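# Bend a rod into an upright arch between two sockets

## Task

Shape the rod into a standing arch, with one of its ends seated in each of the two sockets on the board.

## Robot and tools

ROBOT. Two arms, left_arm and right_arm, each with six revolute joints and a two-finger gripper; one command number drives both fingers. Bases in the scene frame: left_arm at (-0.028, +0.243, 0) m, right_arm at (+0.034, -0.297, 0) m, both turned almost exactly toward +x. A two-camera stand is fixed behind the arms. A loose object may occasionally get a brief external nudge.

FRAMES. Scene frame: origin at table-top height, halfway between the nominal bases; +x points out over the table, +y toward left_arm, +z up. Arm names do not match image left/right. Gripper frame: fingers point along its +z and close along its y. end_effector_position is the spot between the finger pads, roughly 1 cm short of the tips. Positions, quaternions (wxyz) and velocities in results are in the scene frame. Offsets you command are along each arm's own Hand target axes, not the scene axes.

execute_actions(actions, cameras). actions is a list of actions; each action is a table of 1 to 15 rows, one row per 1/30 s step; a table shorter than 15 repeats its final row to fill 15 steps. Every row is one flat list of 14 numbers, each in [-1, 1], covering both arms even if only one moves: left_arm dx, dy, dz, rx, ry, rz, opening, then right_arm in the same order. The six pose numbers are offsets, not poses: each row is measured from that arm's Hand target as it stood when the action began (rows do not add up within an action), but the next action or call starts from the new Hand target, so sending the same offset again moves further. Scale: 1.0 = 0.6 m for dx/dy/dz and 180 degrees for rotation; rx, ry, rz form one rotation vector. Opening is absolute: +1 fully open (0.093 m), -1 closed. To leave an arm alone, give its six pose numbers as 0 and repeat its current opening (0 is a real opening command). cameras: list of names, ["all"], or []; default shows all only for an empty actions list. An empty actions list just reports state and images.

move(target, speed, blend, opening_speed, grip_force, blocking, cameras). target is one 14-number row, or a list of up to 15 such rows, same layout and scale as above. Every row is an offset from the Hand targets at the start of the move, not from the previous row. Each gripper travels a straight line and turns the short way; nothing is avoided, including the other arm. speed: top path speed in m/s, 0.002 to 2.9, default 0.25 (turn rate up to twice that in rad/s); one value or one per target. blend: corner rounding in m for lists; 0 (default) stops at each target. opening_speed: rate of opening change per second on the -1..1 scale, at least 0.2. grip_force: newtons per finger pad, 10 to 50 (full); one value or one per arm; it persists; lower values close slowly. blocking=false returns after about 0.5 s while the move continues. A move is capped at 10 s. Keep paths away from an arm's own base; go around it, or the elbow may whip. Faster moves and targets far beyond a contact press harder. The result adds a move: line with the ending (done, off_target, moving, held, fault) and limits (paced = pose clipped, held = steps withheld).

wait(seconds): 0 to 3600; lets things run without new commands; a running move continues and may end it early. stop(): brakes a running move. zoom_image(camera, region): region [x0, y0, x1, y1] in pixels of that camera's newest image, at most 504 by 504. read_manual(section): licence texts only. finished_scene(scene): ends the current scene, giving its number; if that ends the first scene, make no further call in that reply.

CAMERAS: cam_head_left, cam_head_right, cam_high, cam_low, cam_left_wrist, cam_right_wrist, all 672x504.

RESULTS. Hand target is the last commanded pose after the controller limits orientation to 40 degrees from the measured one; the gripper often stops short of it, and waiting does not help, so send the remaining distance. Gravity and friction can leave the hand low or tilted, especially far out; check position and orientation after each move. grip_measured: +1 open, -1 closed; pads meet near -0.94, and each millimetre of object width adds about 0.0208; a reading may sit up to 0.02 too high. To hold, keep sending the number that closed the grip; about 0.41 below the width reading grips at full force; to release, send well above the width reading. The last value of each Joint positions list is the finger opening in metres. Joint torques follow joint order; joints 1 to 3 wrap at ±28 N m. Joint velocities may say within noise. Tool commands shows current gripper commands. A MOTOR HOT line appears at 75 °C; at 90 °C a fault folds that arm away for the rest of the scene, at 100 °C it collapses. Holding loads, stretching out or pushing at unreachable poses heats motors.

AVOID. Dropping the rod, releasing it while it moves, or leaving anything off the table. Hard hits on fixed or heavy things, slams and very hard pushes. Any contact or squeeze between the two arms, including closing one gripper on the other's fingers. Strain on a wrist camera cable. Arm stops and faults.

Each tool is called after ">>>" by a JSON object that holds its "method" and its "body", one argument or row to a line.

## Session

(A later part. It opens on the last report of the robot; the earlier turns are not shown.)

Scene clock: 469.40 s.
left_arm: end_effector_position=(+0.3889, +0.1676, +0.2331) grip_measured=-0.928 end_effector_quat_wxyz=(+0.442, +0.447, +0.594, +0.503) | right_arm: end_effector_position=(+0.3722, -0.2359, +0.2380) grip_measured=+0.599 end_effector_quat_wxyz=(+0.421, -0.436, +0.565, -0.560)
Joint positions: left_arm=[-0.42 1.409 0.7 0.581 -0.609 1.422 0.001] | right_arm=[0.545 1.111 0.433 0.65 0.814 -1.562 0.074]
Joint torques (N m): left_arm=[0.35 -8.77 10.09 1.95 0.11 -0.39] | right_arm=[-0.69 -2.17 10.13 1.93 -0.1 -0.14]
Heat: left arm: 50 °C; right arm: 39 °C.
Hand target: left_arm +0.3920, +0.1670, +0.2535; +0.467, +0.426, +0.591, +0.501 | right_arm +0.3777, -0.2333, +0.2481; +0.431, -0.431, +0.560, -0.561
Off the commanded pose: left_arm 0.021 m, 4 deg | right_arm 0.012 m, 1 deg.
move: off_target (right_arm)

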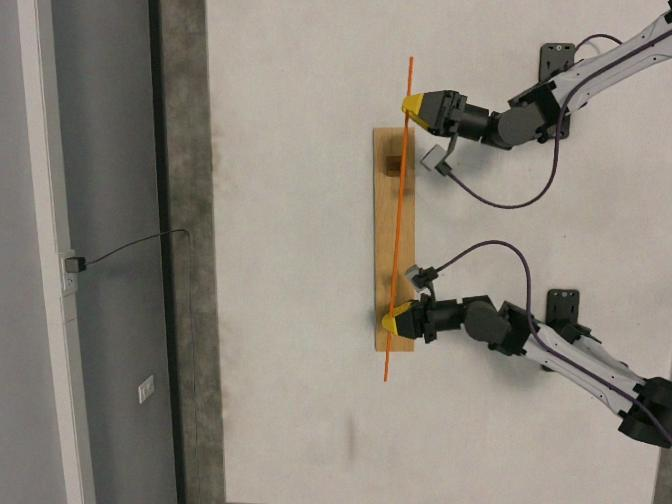

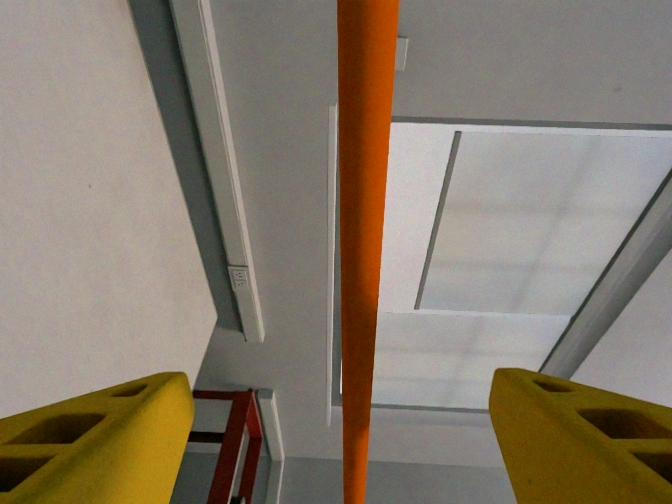

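>>> {"method": "move", "body": {
  "target": [0,0,0,0,0,0,-1,-0.036,-0.008,0.014,0,0,0,0.6],
  "speed": 0.2,
  "cameras": ["cam_high","cam_right_wrist"]
}}

>>> {"method": "zoom_image", "body": {
  "camera": "cam_high",
  "region": [370, 50, 450, 130]
}}

>>> {"method": "zoom_image", "body": {
  "camera": "cam_high",
  "region": [370, 305, 450, 385]
}}

Scene clock: 476.60 s.
left_arm: end_effector_position=(+0.3889, +0.1676, +0.2331) grip_measured=-0.928 end_effector_quat_wxyz=(+0.442, +0.447, +0.594, +0.503) | right_arm: end_effector_position=(+0.3882, -0.2167, +0.2433) grip_measured=+0.599 end_effector_quat_wxyz=(+0.426, -0.441, +0.561, -0.556)
Joint positions: left_arm=[-0.42 1.409 0.7 0.581 -0.609 1.422 0.001] | right_arm=[0.571 1.209 0.509 0.672 0.821 -1.562 0.074]
Joint torques (N m): left_arm=[0.35 -8.77 10.1 1.95 0.11 -0.39] | right_arm=[0.51 -2.96 10.07 1.95 0.28 -0.12]
Heat: left arm: 50 °C; right arm: 39 °C.
Hand target: left_arm +0.3920, +0.1670, +0.2535; +0.467, +0.426, +0.591, +0.501 | right_arm +0.3913, -0.2145, +0.2528; +0.431, -0.431, +0.560, -0.561
Off the commanded pose: left_arm 0.021 m, 4 deg | right_arm 0.010 m, 1 deg.
move: done

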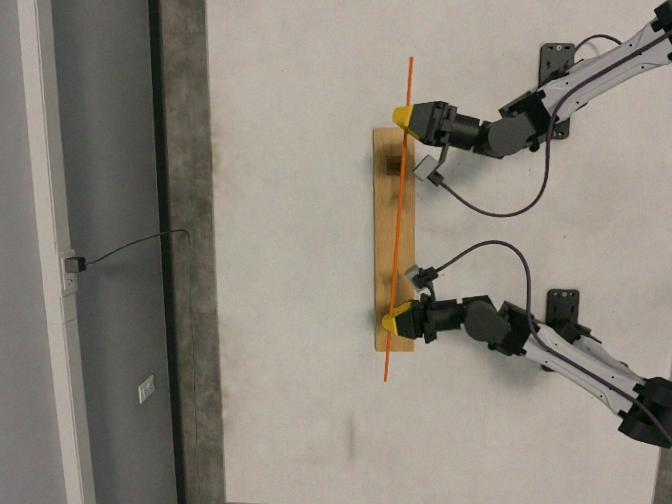

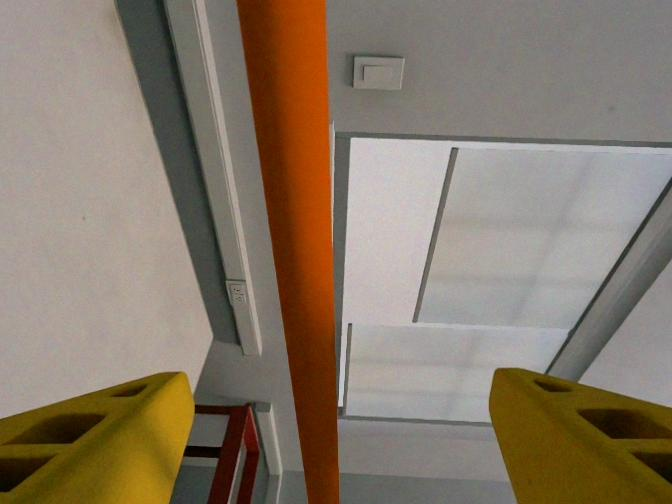

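Scaled by 6.300 from the camera's image (finer frame: 960x720).

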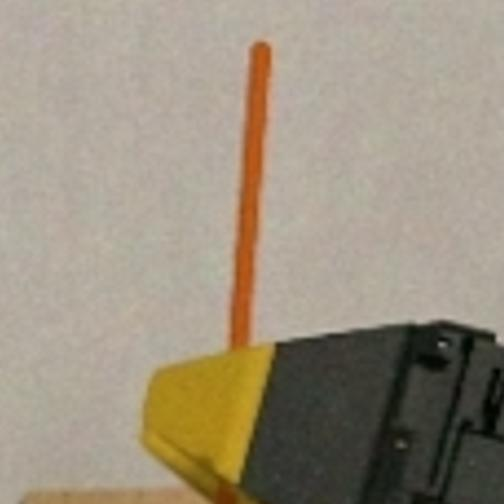

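Scaled by 6.300 from the camera's image (finer frame: 960x720).

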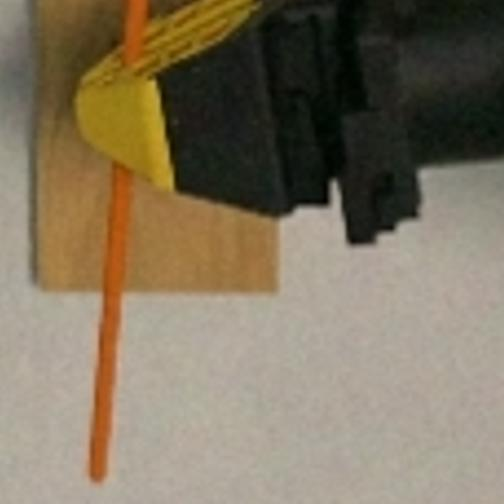

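>>> {"method": "move", "body": {
  "target": [0,0,0,0,0,0,-1,0,0.015,-0.024,0,0,0,0.6],
  "speed": 0.2
}}

>>> {"method": "move", "body": {
  "target": [0,0,0,0,0,0,-1,0,0,0,0,0,0,-1],
  "opening_speed": 0.8,
  "cameras": ["cam_high","cam_right_wrist","cam_head_left","cam_low"]
}}

Scene clock: 483.07 s.
left_arm: end_effector_position=(+0.3889, +0.1676, +0.2331) grip_measured=-0.928 end_effector_quat_wxyz=(+0.442, +0.447, +0.594, +0.503) | right_arm: end_effector_position=(+0.3807, -0.2089, +0.2420) grip_measured=+0.599 end_effector_quat_wxyz=(+0.431, -0.437, +0.561, -0.556)
Joint positions: left_arm=[-0.42 1.409 0.7 0.581 -0.609 1.422 0.001] | right_arm=[0.619 1.209 0.492 0.702 0.868 -1.562 0.074]
Joint torques (N m): left_arm=[0.35 -8.76 10.09 1.95 0.11 -0.39] | right_arm=[0.53 -5.12 6.68 1.91 0.25 -0.12]
Heat: left arm: 50 °C; right arm: 39 °C.
Hand target: left_arm +0.3920, +0.1670, +0.2535; +0.467, +0.426, +0.591, +0.501 | right_arm +0.3775, -0.2108, +0.2438; +0.431, -0.431, +0.560, -0.561
Off the commanded pose: left_arm 0.021 m, 4 deg | right_arm 0.004 m, 1 deg.
move: done

Scene clock: 485.27 s.
left_arm: end_effector_position=(+0.3889, +0.1676, +0.2331) grip_measured=-0.928 end_effector_quat_wxyz=(+0.442, +0.446, +0.594, +0.503) | right_arm: end_effector_position=(+0.3806, -0.2091, +0.2421) grip_measured=-0.907 end_effector_quat_wxyz=(+0.431, -0.436, +0.561, -0.557)
Joint positions: left_arm=[-0.42 1.409 0.7 0.581 -0.609 1.421 0.001] | right_arm=[0.619 1.209 0.492 0.703 0.869 -1.563 0.002]
Joint velocities: left_arm=[within noise] | right_arm=[0.012 -0.002 0.017 -0.037 -0.022 0.037 -0.004]
Joint torques (N m): left_arm=[0.36 -8.77 10.1 1.94 0.11 -0.38] | right_arm=[0.51 -5.12 6.69 1.92 0.27 -0.13]
Heat: left arm: 50 °C; right arm: 39 °C.
Hand target: left_arm +0.3920, +0.1670, +0.2535; +0.467, +0.426, +0.591, +0.501 | right_arm +0.3775, -0.2108, +0.2437; +0.431, -0.431, +0.560, -0.561
Off the commanded pose: left_arm 0.021 m, 4 deg | right_arm 0.004 m, 1 deg.
move: done
Images, in order (width x height): cam_head_left 672x504, cam_high 672x504, cam_low 672x504, cam_right_wrist 672x504.

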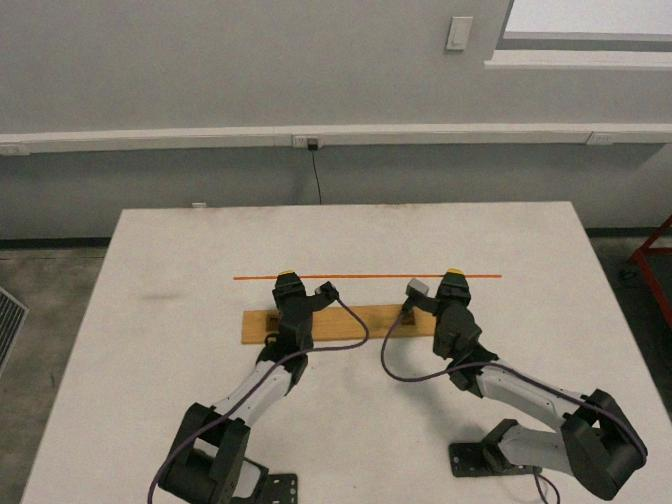

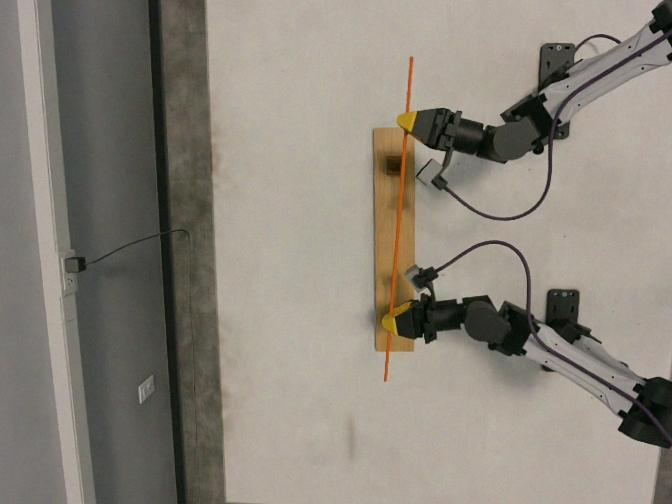

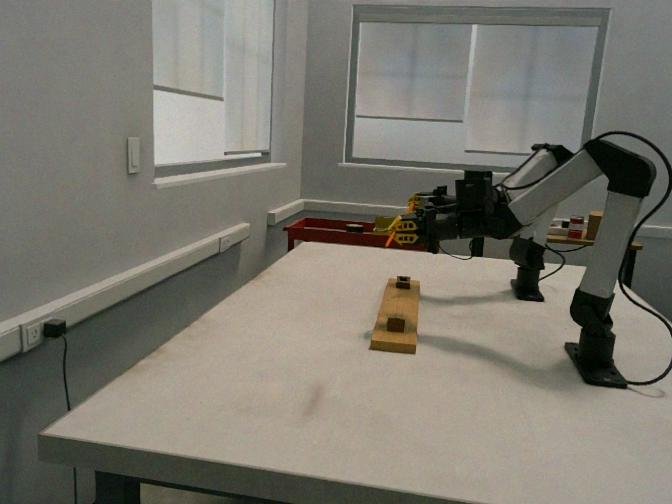

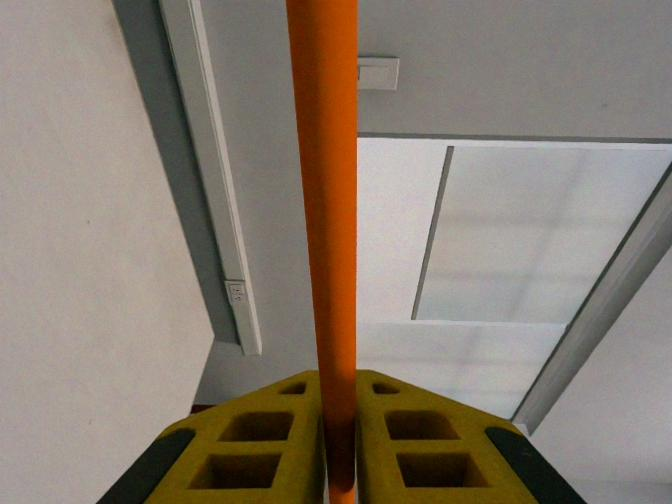

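>>> {"method": "move", "body": {
  "target": [
    [0.0183,0.0081,-0.0025,0.039,0.0215,-0.093,-1,-0.0374,-0.0222,-0.0073,-0.0246,-0.0245,0.1084,-1],
    [0.0205,0.013,-0.0083,0.065,0.014,-0.201,-1,-0.0877,-0.0272,-0.019,-0.0492,-0.0245,0.2168,-1],
    [0.0103,0.0112,-0.0162,0.091,0.0065,-0.309,-1,-0.151,-0.0272,-0.034,-0.0738,-0.0244,0.3253,-1],
    [-0.0063,0.0085,-0.0255,0.1166,-0.001,-0.417,-1,-0.2208,-0.0272,-0.0508,-0.0984,-0.0243,0.4337,-1]
  ],
  "speed": 0.2,
  "blend": 0.02,
  "cameras": ["cam_head_left","cam_high","cam_low"]
}}

>>> {"method": "zoom_image", "body": {
  "camera": "cam_high",
  "region": [360, 130, 470, 350]
}}

>>> {"method": "zoom_image", "body": {
  "camera": "cam_low",
  "region": [340, 140, 500, 360]
}}

Scene clock: 538.30 s.
left_arm: end_effector_position=(+0.3739, +0.1744, +0.2345) grip_measured=-0.929 end_effector_quat_wxyz=(+0.561, +0.074, +0.822, +0.065) | right_arm: end_effector_position=(+0.3787, -0.0959, +0.2428) grip_measured=-0.927 end_effector_quat_wxyz=(+0.616, -0.093, +0.772, -0.130)
Joint positions: left_arm=[-0.3 1.257 0.852 0.018 -0.29 0.089 0.001] | right_arm=[0.876 1.378 0.861 0.16 0.932 -0.036 0.001]
Joint torques (N m): left_arm=[-0.17 -8.16 10.26 2.22 0.63 -0.98] | right_arm=[1.8 -5.11 11.34 2.16 -0.14 0.7]
Heat: left arm: 51 °C; right arm: 39 °C.
Hand target: left_arm +0.3780, +0.1610, +0.2600; +0.595, +0.053, +0.802, +0.006 | right_arm +0.3820, -0.0750, +0.2601; +0.640, -0.059, +0.763, -0.064
Off the commanded pose: left_arm 0.029 m, 8 deg | right_arm 0.027 m, 9 deg.
move: off_target (left_arm, right_arm)

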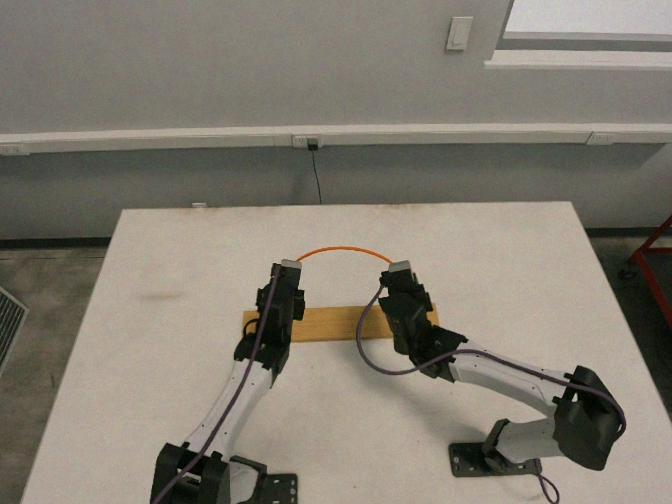

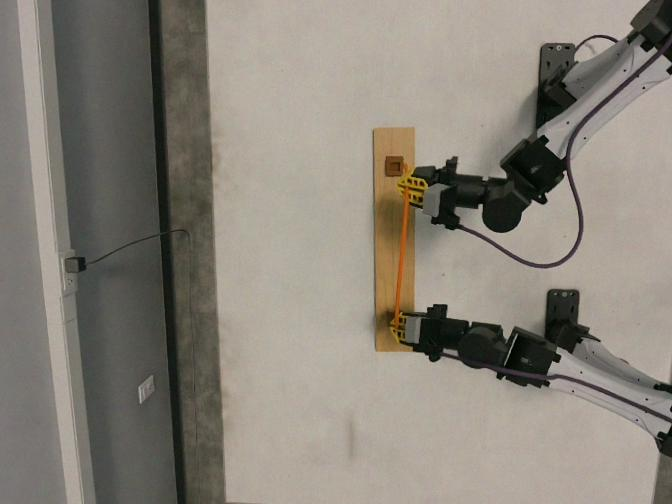

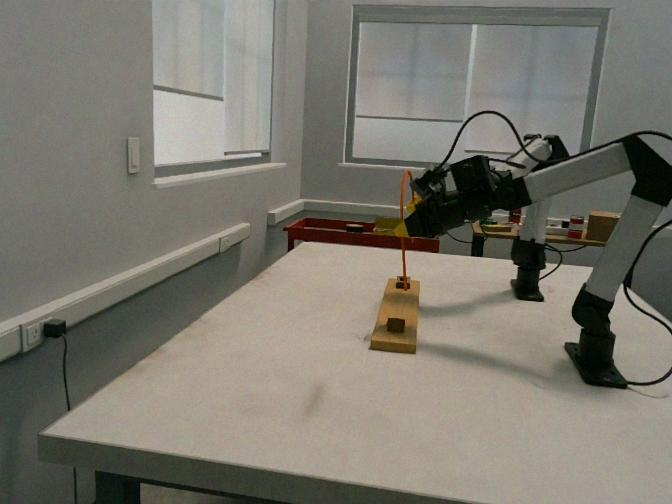

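Scaled by 2.291 from the camera's image (finer frame: 960x720).

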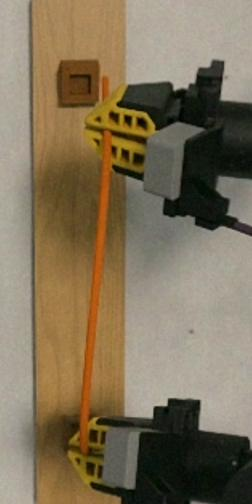

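Scaled by 2.291 from the camera's image (finer frame: 960x720).

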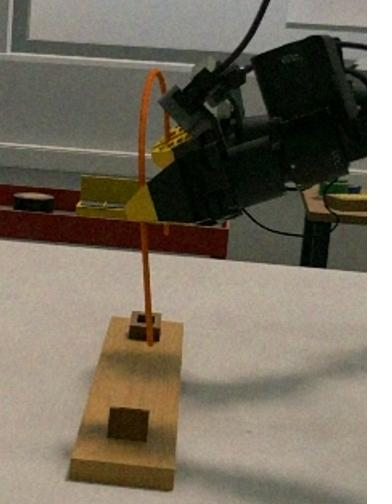

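>>> {"method": "move", "body": {
  "target": [0.085,-0.05,-0.0055,0.006,-0.034,-0.021,-1,0.083,-0.005,0.021,-0.004,-0.03,0.022,-1],
  "speed": 0.2,
  "cameras": ["cam_head_left","cam_high","cam_low"]
}}

>>> {"method": "zoom_image", "body": {
  "camera": "cam_high",
  "region": [360, 130, 470, 350]
}}

>>> {"method": "zoom_image", "body": {
  "camera": "cam_low",
  "region": [350, 220, 450, 360]
}}

Scene clock: 556.70 s.
left_arm: end_effector_position=(+0.3557, +0.1543, +0.1994) grip_measured=-0.929 end_effector_quat_wxyz=(+0.613, +0.045, +0.788, +0.034) | right_arm: end_effector_position=(+0.3828, -0.1022, +0.2050) grip_measured=-0.927 end_effector_quat_wxyz=(+0.657, -0.055, +0.746, -0.098)
Joint positions: left_arm=[-0.393 1.249 0.586 0.395 -0.367 0.015 0.001] | right_arm=[0.853 1.462 0.65 0.616 0.918 -0.065 0.001]
Joint torques (N m): left_arm=[-1.57 -5.12 7.1 2.52 0.47 -0.92] | right_arm=[0.25 -5.23 7.13 2.39 -0.61 0.54]
Heat: left arm: 53 °C; right arm: 41 °C.
Hand target: left_arm +0.3579, +0.1361, +0.2100; +0.636, +0.032, +0.770, -0.024 | right_arm +0.3858, -0.0868, +0.2101; +0.677, -0.040, +0.734, -0.034
Off the commanded pose: left_arm 0.021 m, 8 deg | right_arm 0.016 m, 8 deg.
move: off_target (left_arm, right_arm)

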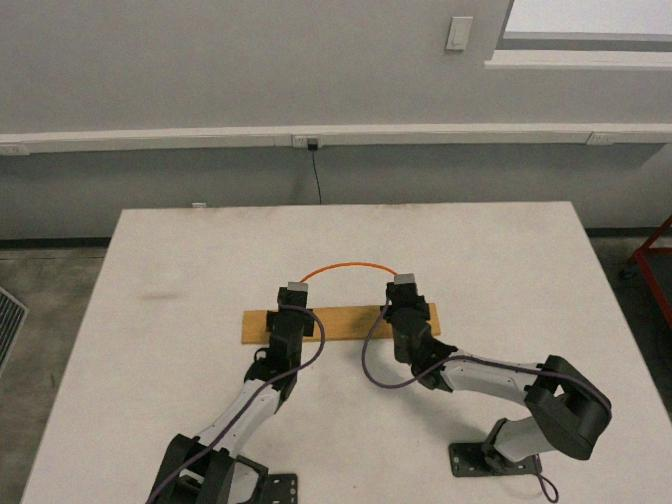

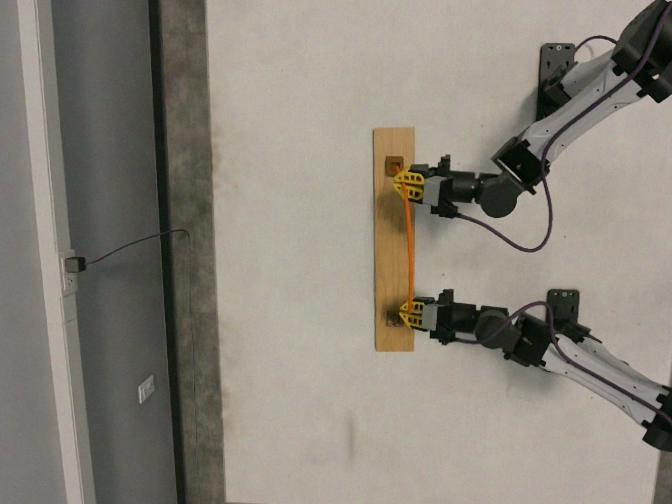

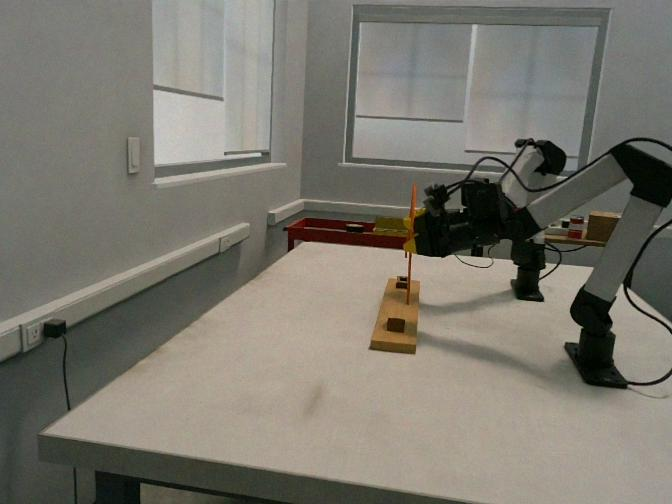

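Scaled by 2.291 from the camera's image (finer frame: 960x720).

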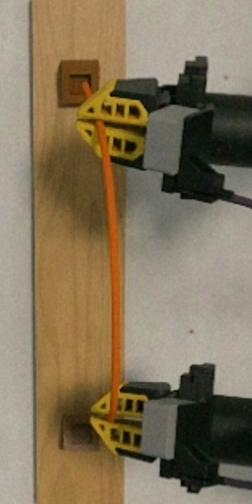

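Scaled by 3.600 from the camera's image (finer frame: 960x720).

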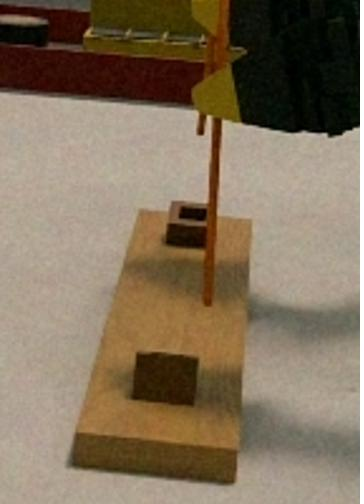

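>>> {"method": "move", "body": {
  "target": [0.046,0.018,0.026,0,0,0,-1,0.052,-0.0213,0.007,0,0,0,-1],
  "speed": 0.15,
  "cameras": ["cam_head_right","cam_high","cam_low"]
}}

>>> {"method": "zoom_image", "body": {
  "camera": "cam_high",
  "region": [370, 145, 420, 185]
}}

>>> {"method": "zoom_image", "body": {
  "camera": "cam_high",
  "region": [370, 295, 420, 335]
}}

>>> {"method": "zoom_image", "body": {
  "camera": "cam_low",
  "region": [360, 230, 450, 350]
}}

Scene clock: 573.27 s.
left_arm: end_effector_position=(+0.3655, +0.1543, +0.1700) grip_measured=-0.929 end_effector_quat_wxyz=(+0.614, +0.057, +0.787, +0.027) | right_arm: end_effector_position=(+0.3846, -0.1108, +0.1729) grip_measured=-0.927 end_effector_quat_wxyz=(+0.655, -0.071, +0.747, -0.090)
Joint positions: left_arm=[-0.362 1.361 0.526 0.575 -0.311 0.034 0.001] | right_arm=[0.813 1.52 0.547 0.781 0.845 -0.086 0.001]
Joint torques (N m): left_arm=[0.27 -5.82 6.53 2.52 0.46 -0.98] | right_arm=[-0.35 -5.53 6.5 2.45 -0.32 0.66]
Heat: left arm: 56 °C; right arm: 43 °C.
Hand target: left_arm +0.3689, +0.1461, +0.1801; +0.636, +0.032, +0.770, -0.024 | right_arm +0.3876, -0.1027, +0.1802; +0.677, -0.040, +0.734, -0.034
Off the commanded pose: left_arm 0.013 m, 7 deg | right_arm 0.011 m, 8 deg.
move: off_target (left_arm, right_arm)

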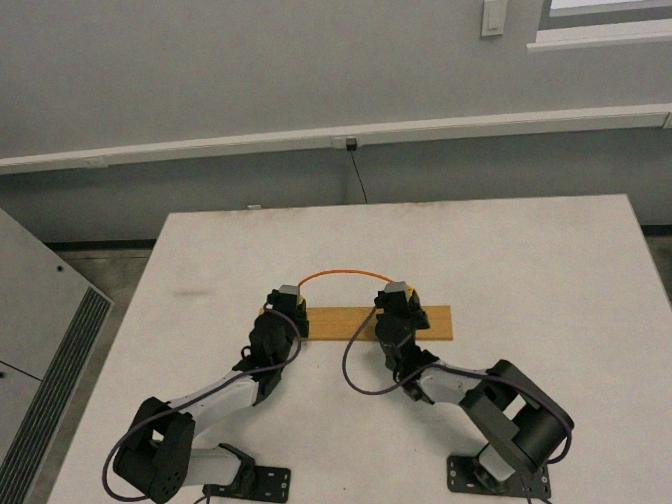

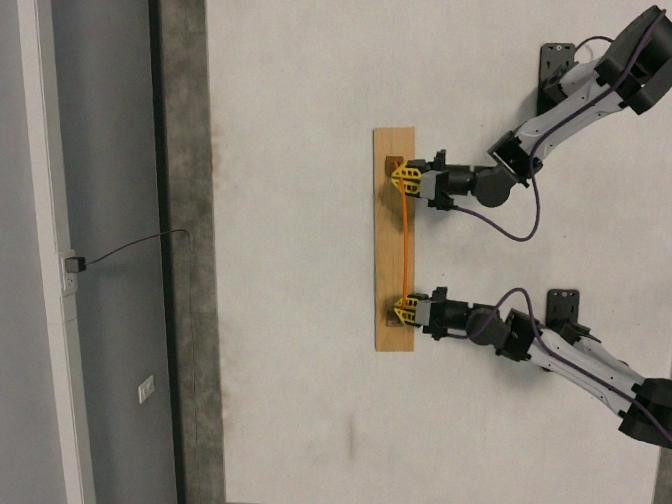

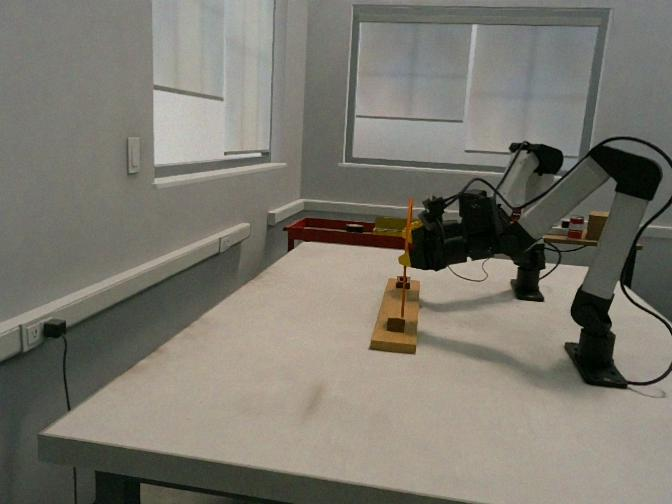

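Scaled by 10.080 from the camera's image (finer frame: 960x720).

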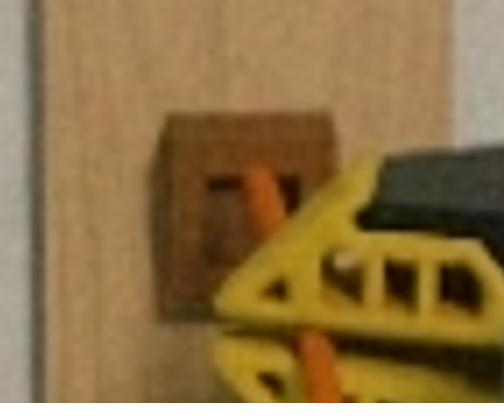

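Scaled by 10.080 from the camera's image (finer frame: 960x720).

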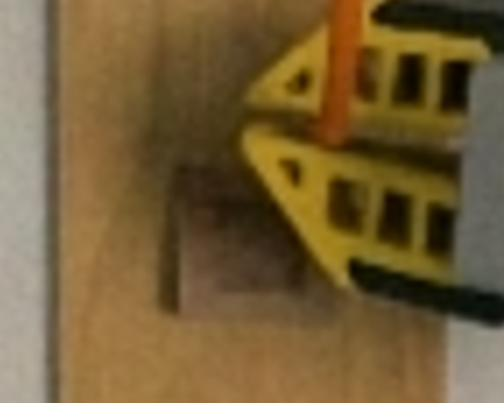

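Scaled by 4.200 from the camera's image (finer frame: 960x720).

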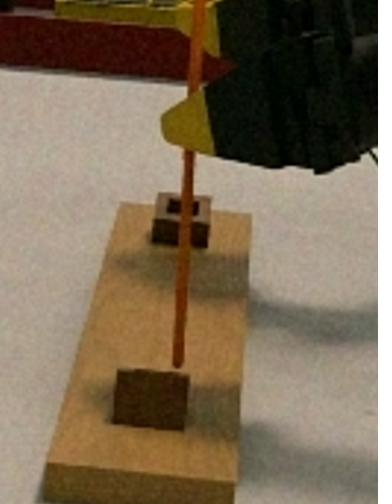

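>>> {"method": "move", "body": {
  "target": [0.022,0.025,0.014,0,0,0,-1,0.022,0.006,0.0,0,0,0,-1],
  "speed": 0.15,
  "cameras": ["cam_head_right","cam_high","cam_low"]
}}

>>> {"method": "zoom_image", "body": {
  "camera": "cam_high",
  "region": [370, 145, 420, 185]
}}

>>> {"method": "zoom_image", "body": {
  "camera": "cam_high",
  "region": [370, 295, 420, 335]
}}

>>> {"method": "zoom_image", "body": {
  "camera": "cam_low",
  "region": [360, 260, 440, 350]
}}

Scene clock: 583.03 s.
left_arm: end_effector_position=(+0.3733, +0.1637, +0.1584) grip_measured=-0.929 end_effector_quat_wxyz=(+0.619, +0.065, +0.783, +0.020) | right_arm: end_effector_position=(+0.3856, -0.1081, +0.1592) grip_measured=-0.927 end_effector_quat_wxyz=(+0.654, -0.076, +0.747, -0.087)
Joint positions: left_arm=[-0.302 1.422 0.5 0.679 -0.233 0.059 0.001] | right_arm=[0.813 1.576 0.526 0.858 0.834 -0.09 0.001]
Joint torques (N m): left_arm=[0.64 -6.02 6.04 2.48 0.34 -1.11] | right_arm=[0.39 -5.79 6.11 2.47 -0.12 0.68]
Heat: left arm: 57 °C; right arm: 44 °C.
Hand target: left_arm +0.3758, +0.1607, +0.1655; +0.636, +0.032, +0.770, -0.024 | right_arm +0.3865, -0.1005, +0.1669; +0.677, -0.040, +0.734, -0.034
Off the commanded pose: left_arm 0.008 m, 7 deg | right_arm 0.011 m, 8 deg.
move: off_target (left_arm, right_arm)

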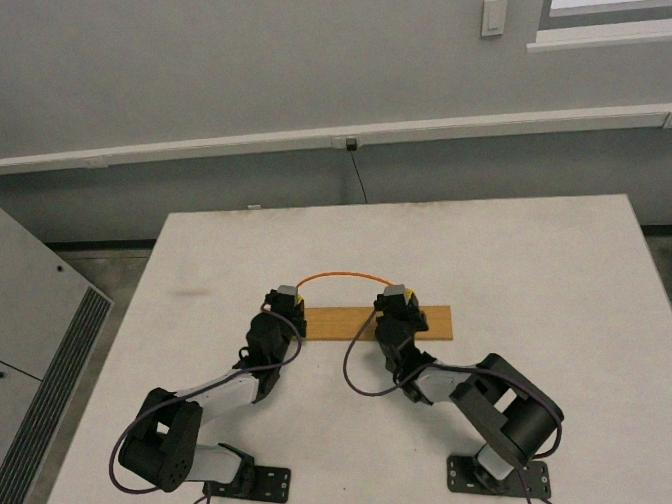

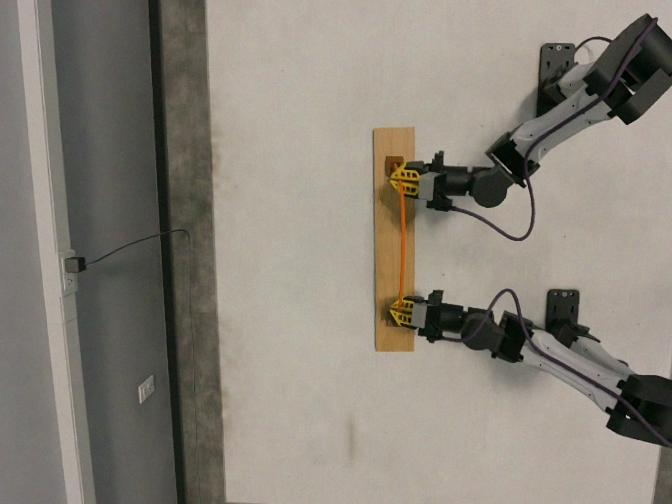

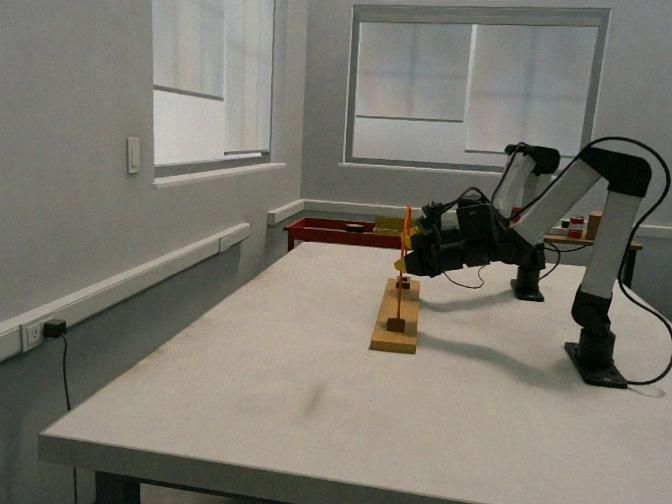

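Scaled by 10.080 from the camera's image (finer frame: 960x720).

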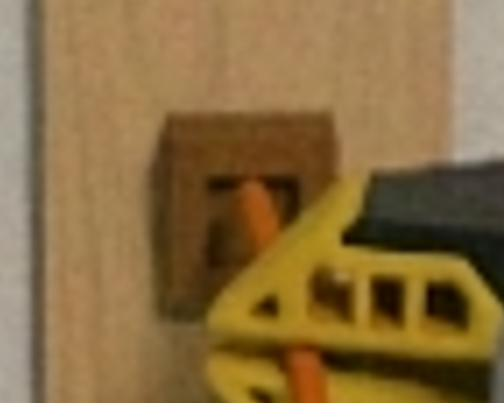

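Scaled by 10.080 from the camera's image (finer frame: 960x720).

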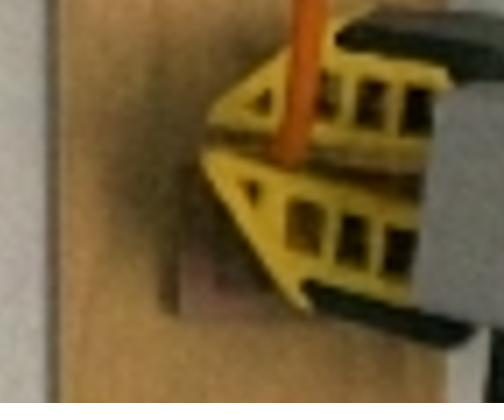

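Scaled by 5.600 from the camera's image (finer frame: 960x720).

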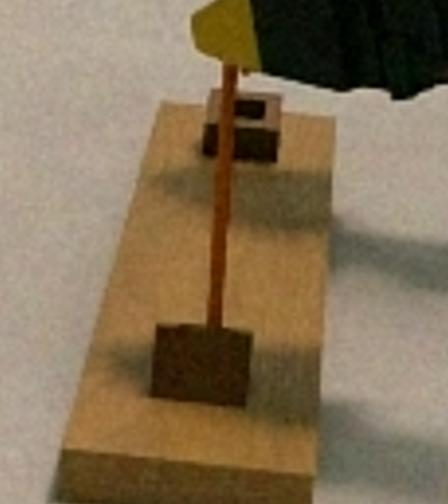

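>>> {"method": "move", "body": {
  "target": [0.048,0.018,0.013,0,0,0,-1,0.051,-0.001,0.004,0,0,0,-1],
  "speed": 0.12,
  "cameras": ["cam_head_right","cam_high","cam_low"]
}}

>>> {"method": "zoom_image", "body": {
  "camera": "cam_high",
  "region": [370, 145, 420, 185]
}}

>>> {"method": "zoom_image", "body": {
  "camera": "cam_high",
  "region": [370, 295, 420, 335]
}}

>>> {"method": "zoom_image", "body": {
  "camera": "cam_low",
  "region": [360, 260, 440, 350]
}}

Scene clock: 592.47 s.
left_arm: end_effector_position=(+0.3817, +0.1689, +0.1565) grip_measured=-0.929 end_effector_quat_wxyz=(+0.659, +0.068, +0.749, +0.015) | right_arm: end_effector_position=(+0.3852, -0.1057, +0.1342) grip_measured=-0.927 end_effector_quat_wxyz=(+0.664, -0.072, +0.741, -0.073)
Joint positions: left_arm=[-0.265 1.537 0.45 0.953 -0.184 0.089 0.001] | right_arm=[0.813 1.705 0.475 1.071 0.818 -0.09 0.001]
Joint torques (N m): left_arm=[0.96 -5.07 4.12 1.77 0.24 -1.33] | right_arm=[-0.5 -5.89 5.04 2.29 -0.05 0.66]
Heat: left arm: 55 °C; right arm: 44 °C.
Hand target: left_arm +0.3789, +0.1714, +0.1359; +0.636, +0.032, +0.770, -0.024 | right_arm +0.3863, -0.1043, +0.1362; +0.677, -0.040, +0.734, -0.034
Off the commanded pose: left_arm 0.021 m, 7 deg | right_arm 0.003 m, 6 deg.
move: off_target (left_arm, right_arm)

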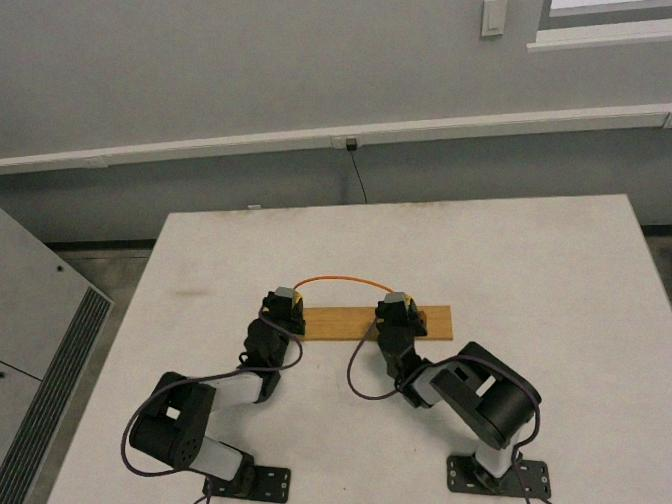

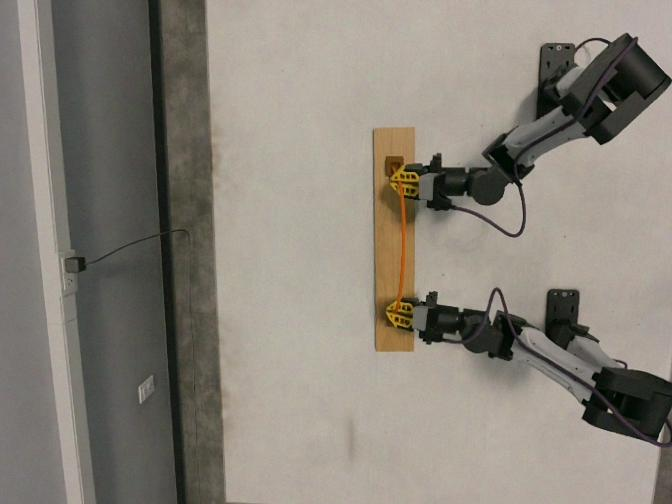

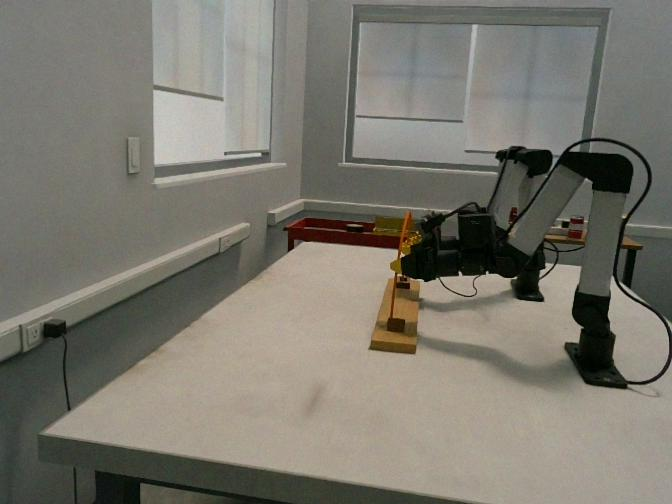

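Scaled by 10.080 from the camera's image (finer frame: 960x720).

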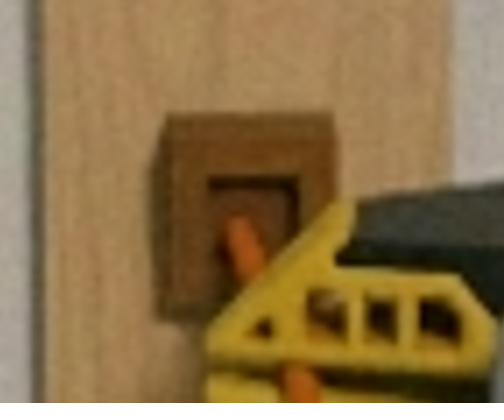

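Scaled by 10.080 from the camera's image (finer frame: 960x720).

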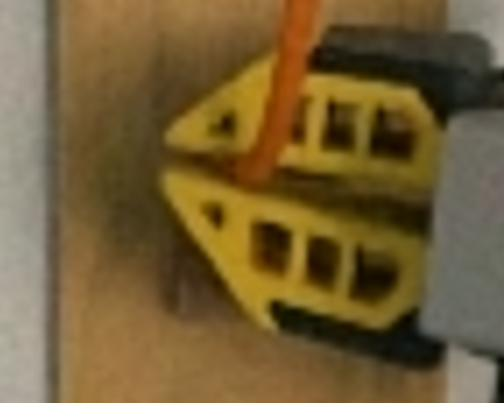

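Scaled by 5.600 from the camera's image (finer frame: 960x720).

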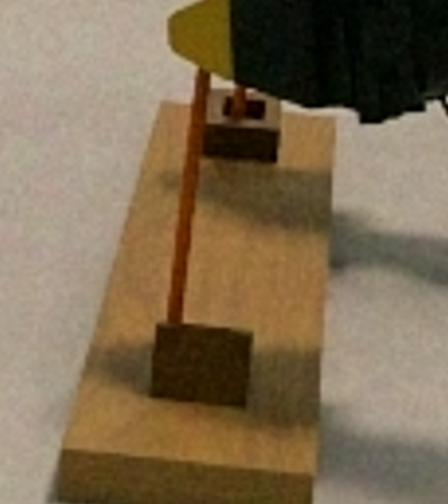

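>>> {"method": "move", "body": {
  "target": [-0.0525,-0.001,-0.027,0,0,0,-1,0,0,0,0,0,0,-1],
  "speed": 0.12,
  "cameras": ["cam_high","cam_low"]
}}

>>> {"method": "zoom_image", "body": {
  "camera": "cam_high",
  "region": [370, 295, 420, 335]
}}

>>> {"method": "zoom_image", "body": {
  "camera": "cam_low",
  "region": [360, 260, 440, 350]
}}

Scene clock: 603.30 s.
left_arm: end_effector_position=(+0.3663, +0.1728, +0.1567) grip_measured=-0.929 end_effector_quat_wxyz=(+0.625, +0.077, +0.777, +0.021) | right_arm: end_effector_position=(+0.3853, -0.1045, +0.1345) grip_measured=-0.927 end_effector_quat_wxyz=(+0.664, -0.076, +0.740, -0.071)
Joint positions: left_arm=[-0.265 1.396 0.45 0.723 -0.184 0.091 0.001] | right_arm=[0.813 1.705 0.475 1.073 0.811 -0.095 0.001]
Joint torques (N m): left_arm=[0.51 -7.91 8.06 1.9 0.22 -1.35] | right_arm=[-0.53 -5.67 4.98 2.32 0.04 0.69]
Heat: left arm: 52 °C; right arm: 45 °C.
Hand target: left_arm +0.3689, +0.1715, +0.1699; +0.636, +0.032, +0.770, -0.024 | right_arm +0.3863, -0.1043, +0.1362; +0.677, -0.040, +0.734, -0.034
Off the commanded pose: left_arm 0.014 m, 7 deg | right_arm 0.002 m, 6 deg.
move: off_target (left_arm)

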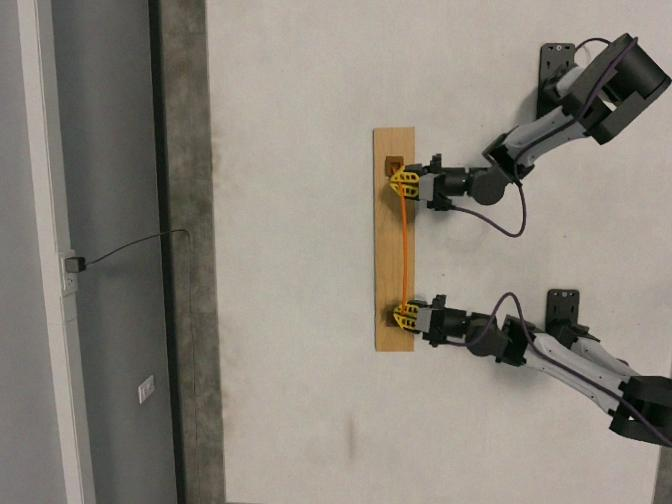

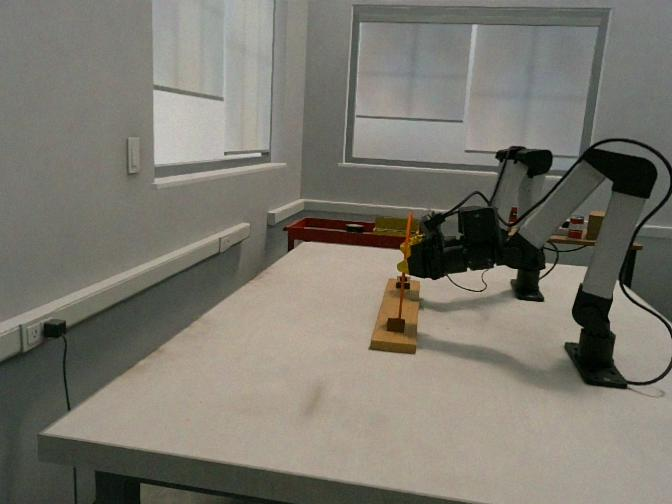

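Scaled by 10.080 from the camera's image (finer frame: 960x720).

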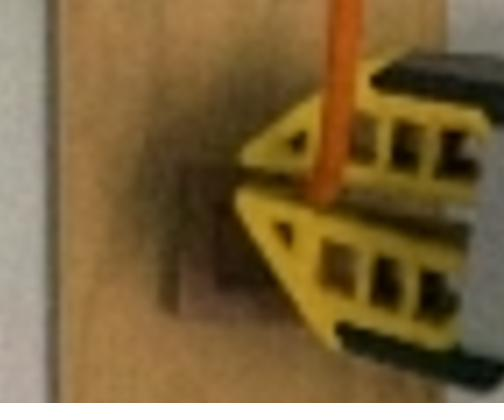

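Scaled by 5.600 from the camera's image (finer frame: 960x720).

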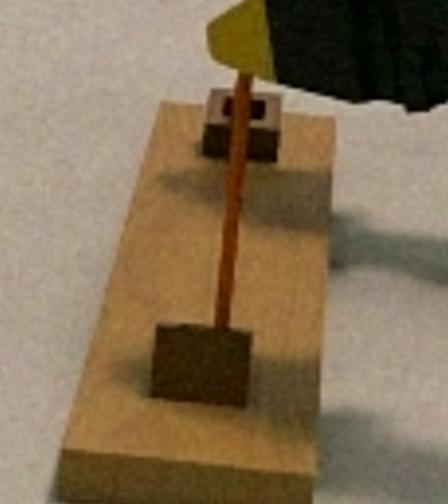

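>>> {"method": "move", "body": {
  "target": [0.057,0.0,0.011,0,0,0,-1,0,0,0,0,0,0,-1],
  "speed": 0.12,
  "cameras": ["cam_high","cam_low"]
}}

>>> {"method": "zoom_image", "body": {
  "camera": "cam_high",
  "region": [370, 295, 420, 335]
}}

>>> {"method": "zoom_image", "body": {
  "camera": "cam_low",
  "region": [360, 260, 440, 350]
}}

Scene clock: 615.17 s.
left_arm: end_effector_position=(+0.3724, +0.1712, +0.1554) grip_measured=-0.929 end_effector_quat_wxyz=(+0.659, +0.069, +0.749, +0.016) | right_arm: end_effector_position=(+0.3853, -0.1044, +0.1346) grip_measured=-0.927 end_effector_quat_wxyz=(+0.664, -0.076, +0.740, -0.071)
Joint positions: left_arm=[-0.265 1.502 0.413 0.954 -0.184 0.092 0.001] | right_arm=[0.813 1.705 0.475 1.074 0.811 -0.095 0.001]
Joint torques (N m): left_arm=[0.31 -4.66 4.11 1.77 0.16 -1.4] | right_arm=[-0.51 -5.65 4.94 2.32 0.04 0.69]
Heat: left arm: 51 °C; right arm: 45 °C.
Hand target: left_arm +0.3689, +0.1717, +0.1350; +0.636, +0.032, +0.770, -0.024 | right_arm +0.3864, -0.1043, +0.1363; +0.677, -0.040, +0.734, -0.034
Off the commanded pose: left_arm 0.021 m, 7 deg | right_arm 0.002 m, 6 deg.
move: off_target (left_arm)

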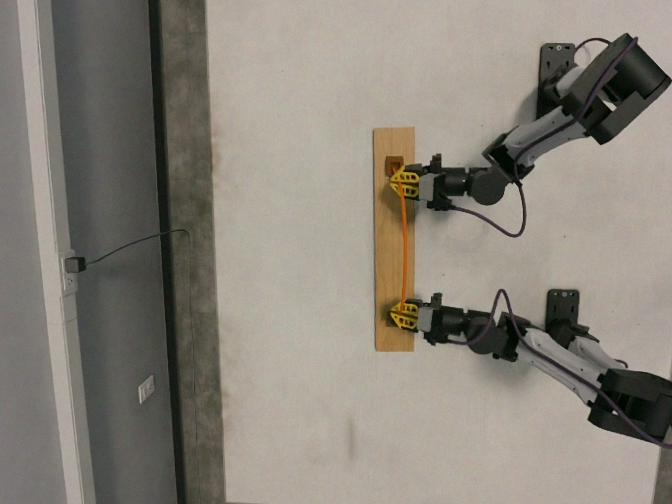

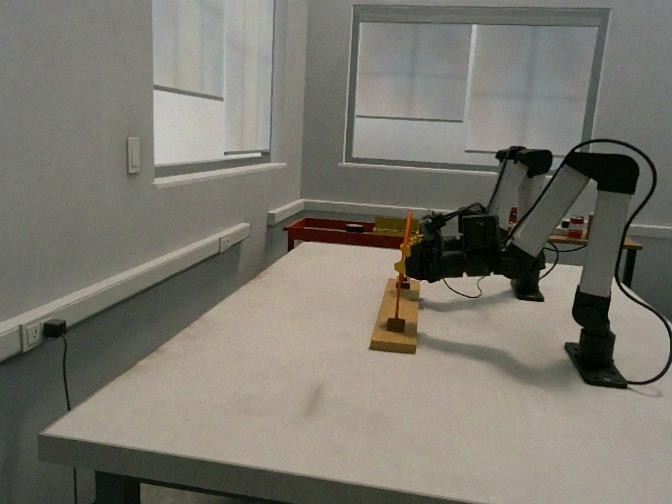

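Scaled by 10.080 from the camera's image (finer frame: 960x720).

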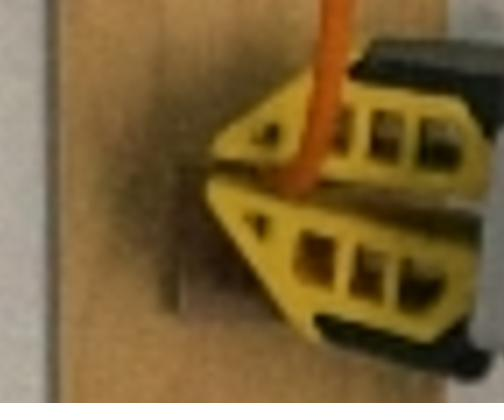

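Scaled by 5.600 from the camera's image (finer frame: 960x720).

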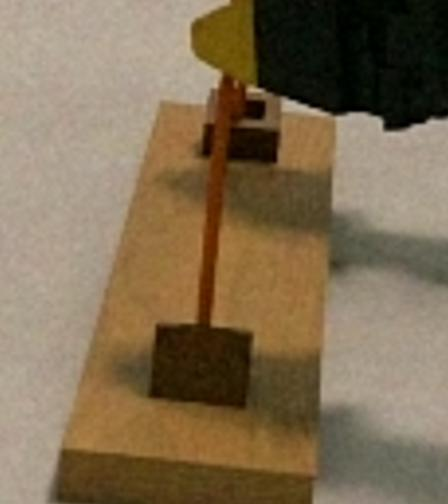

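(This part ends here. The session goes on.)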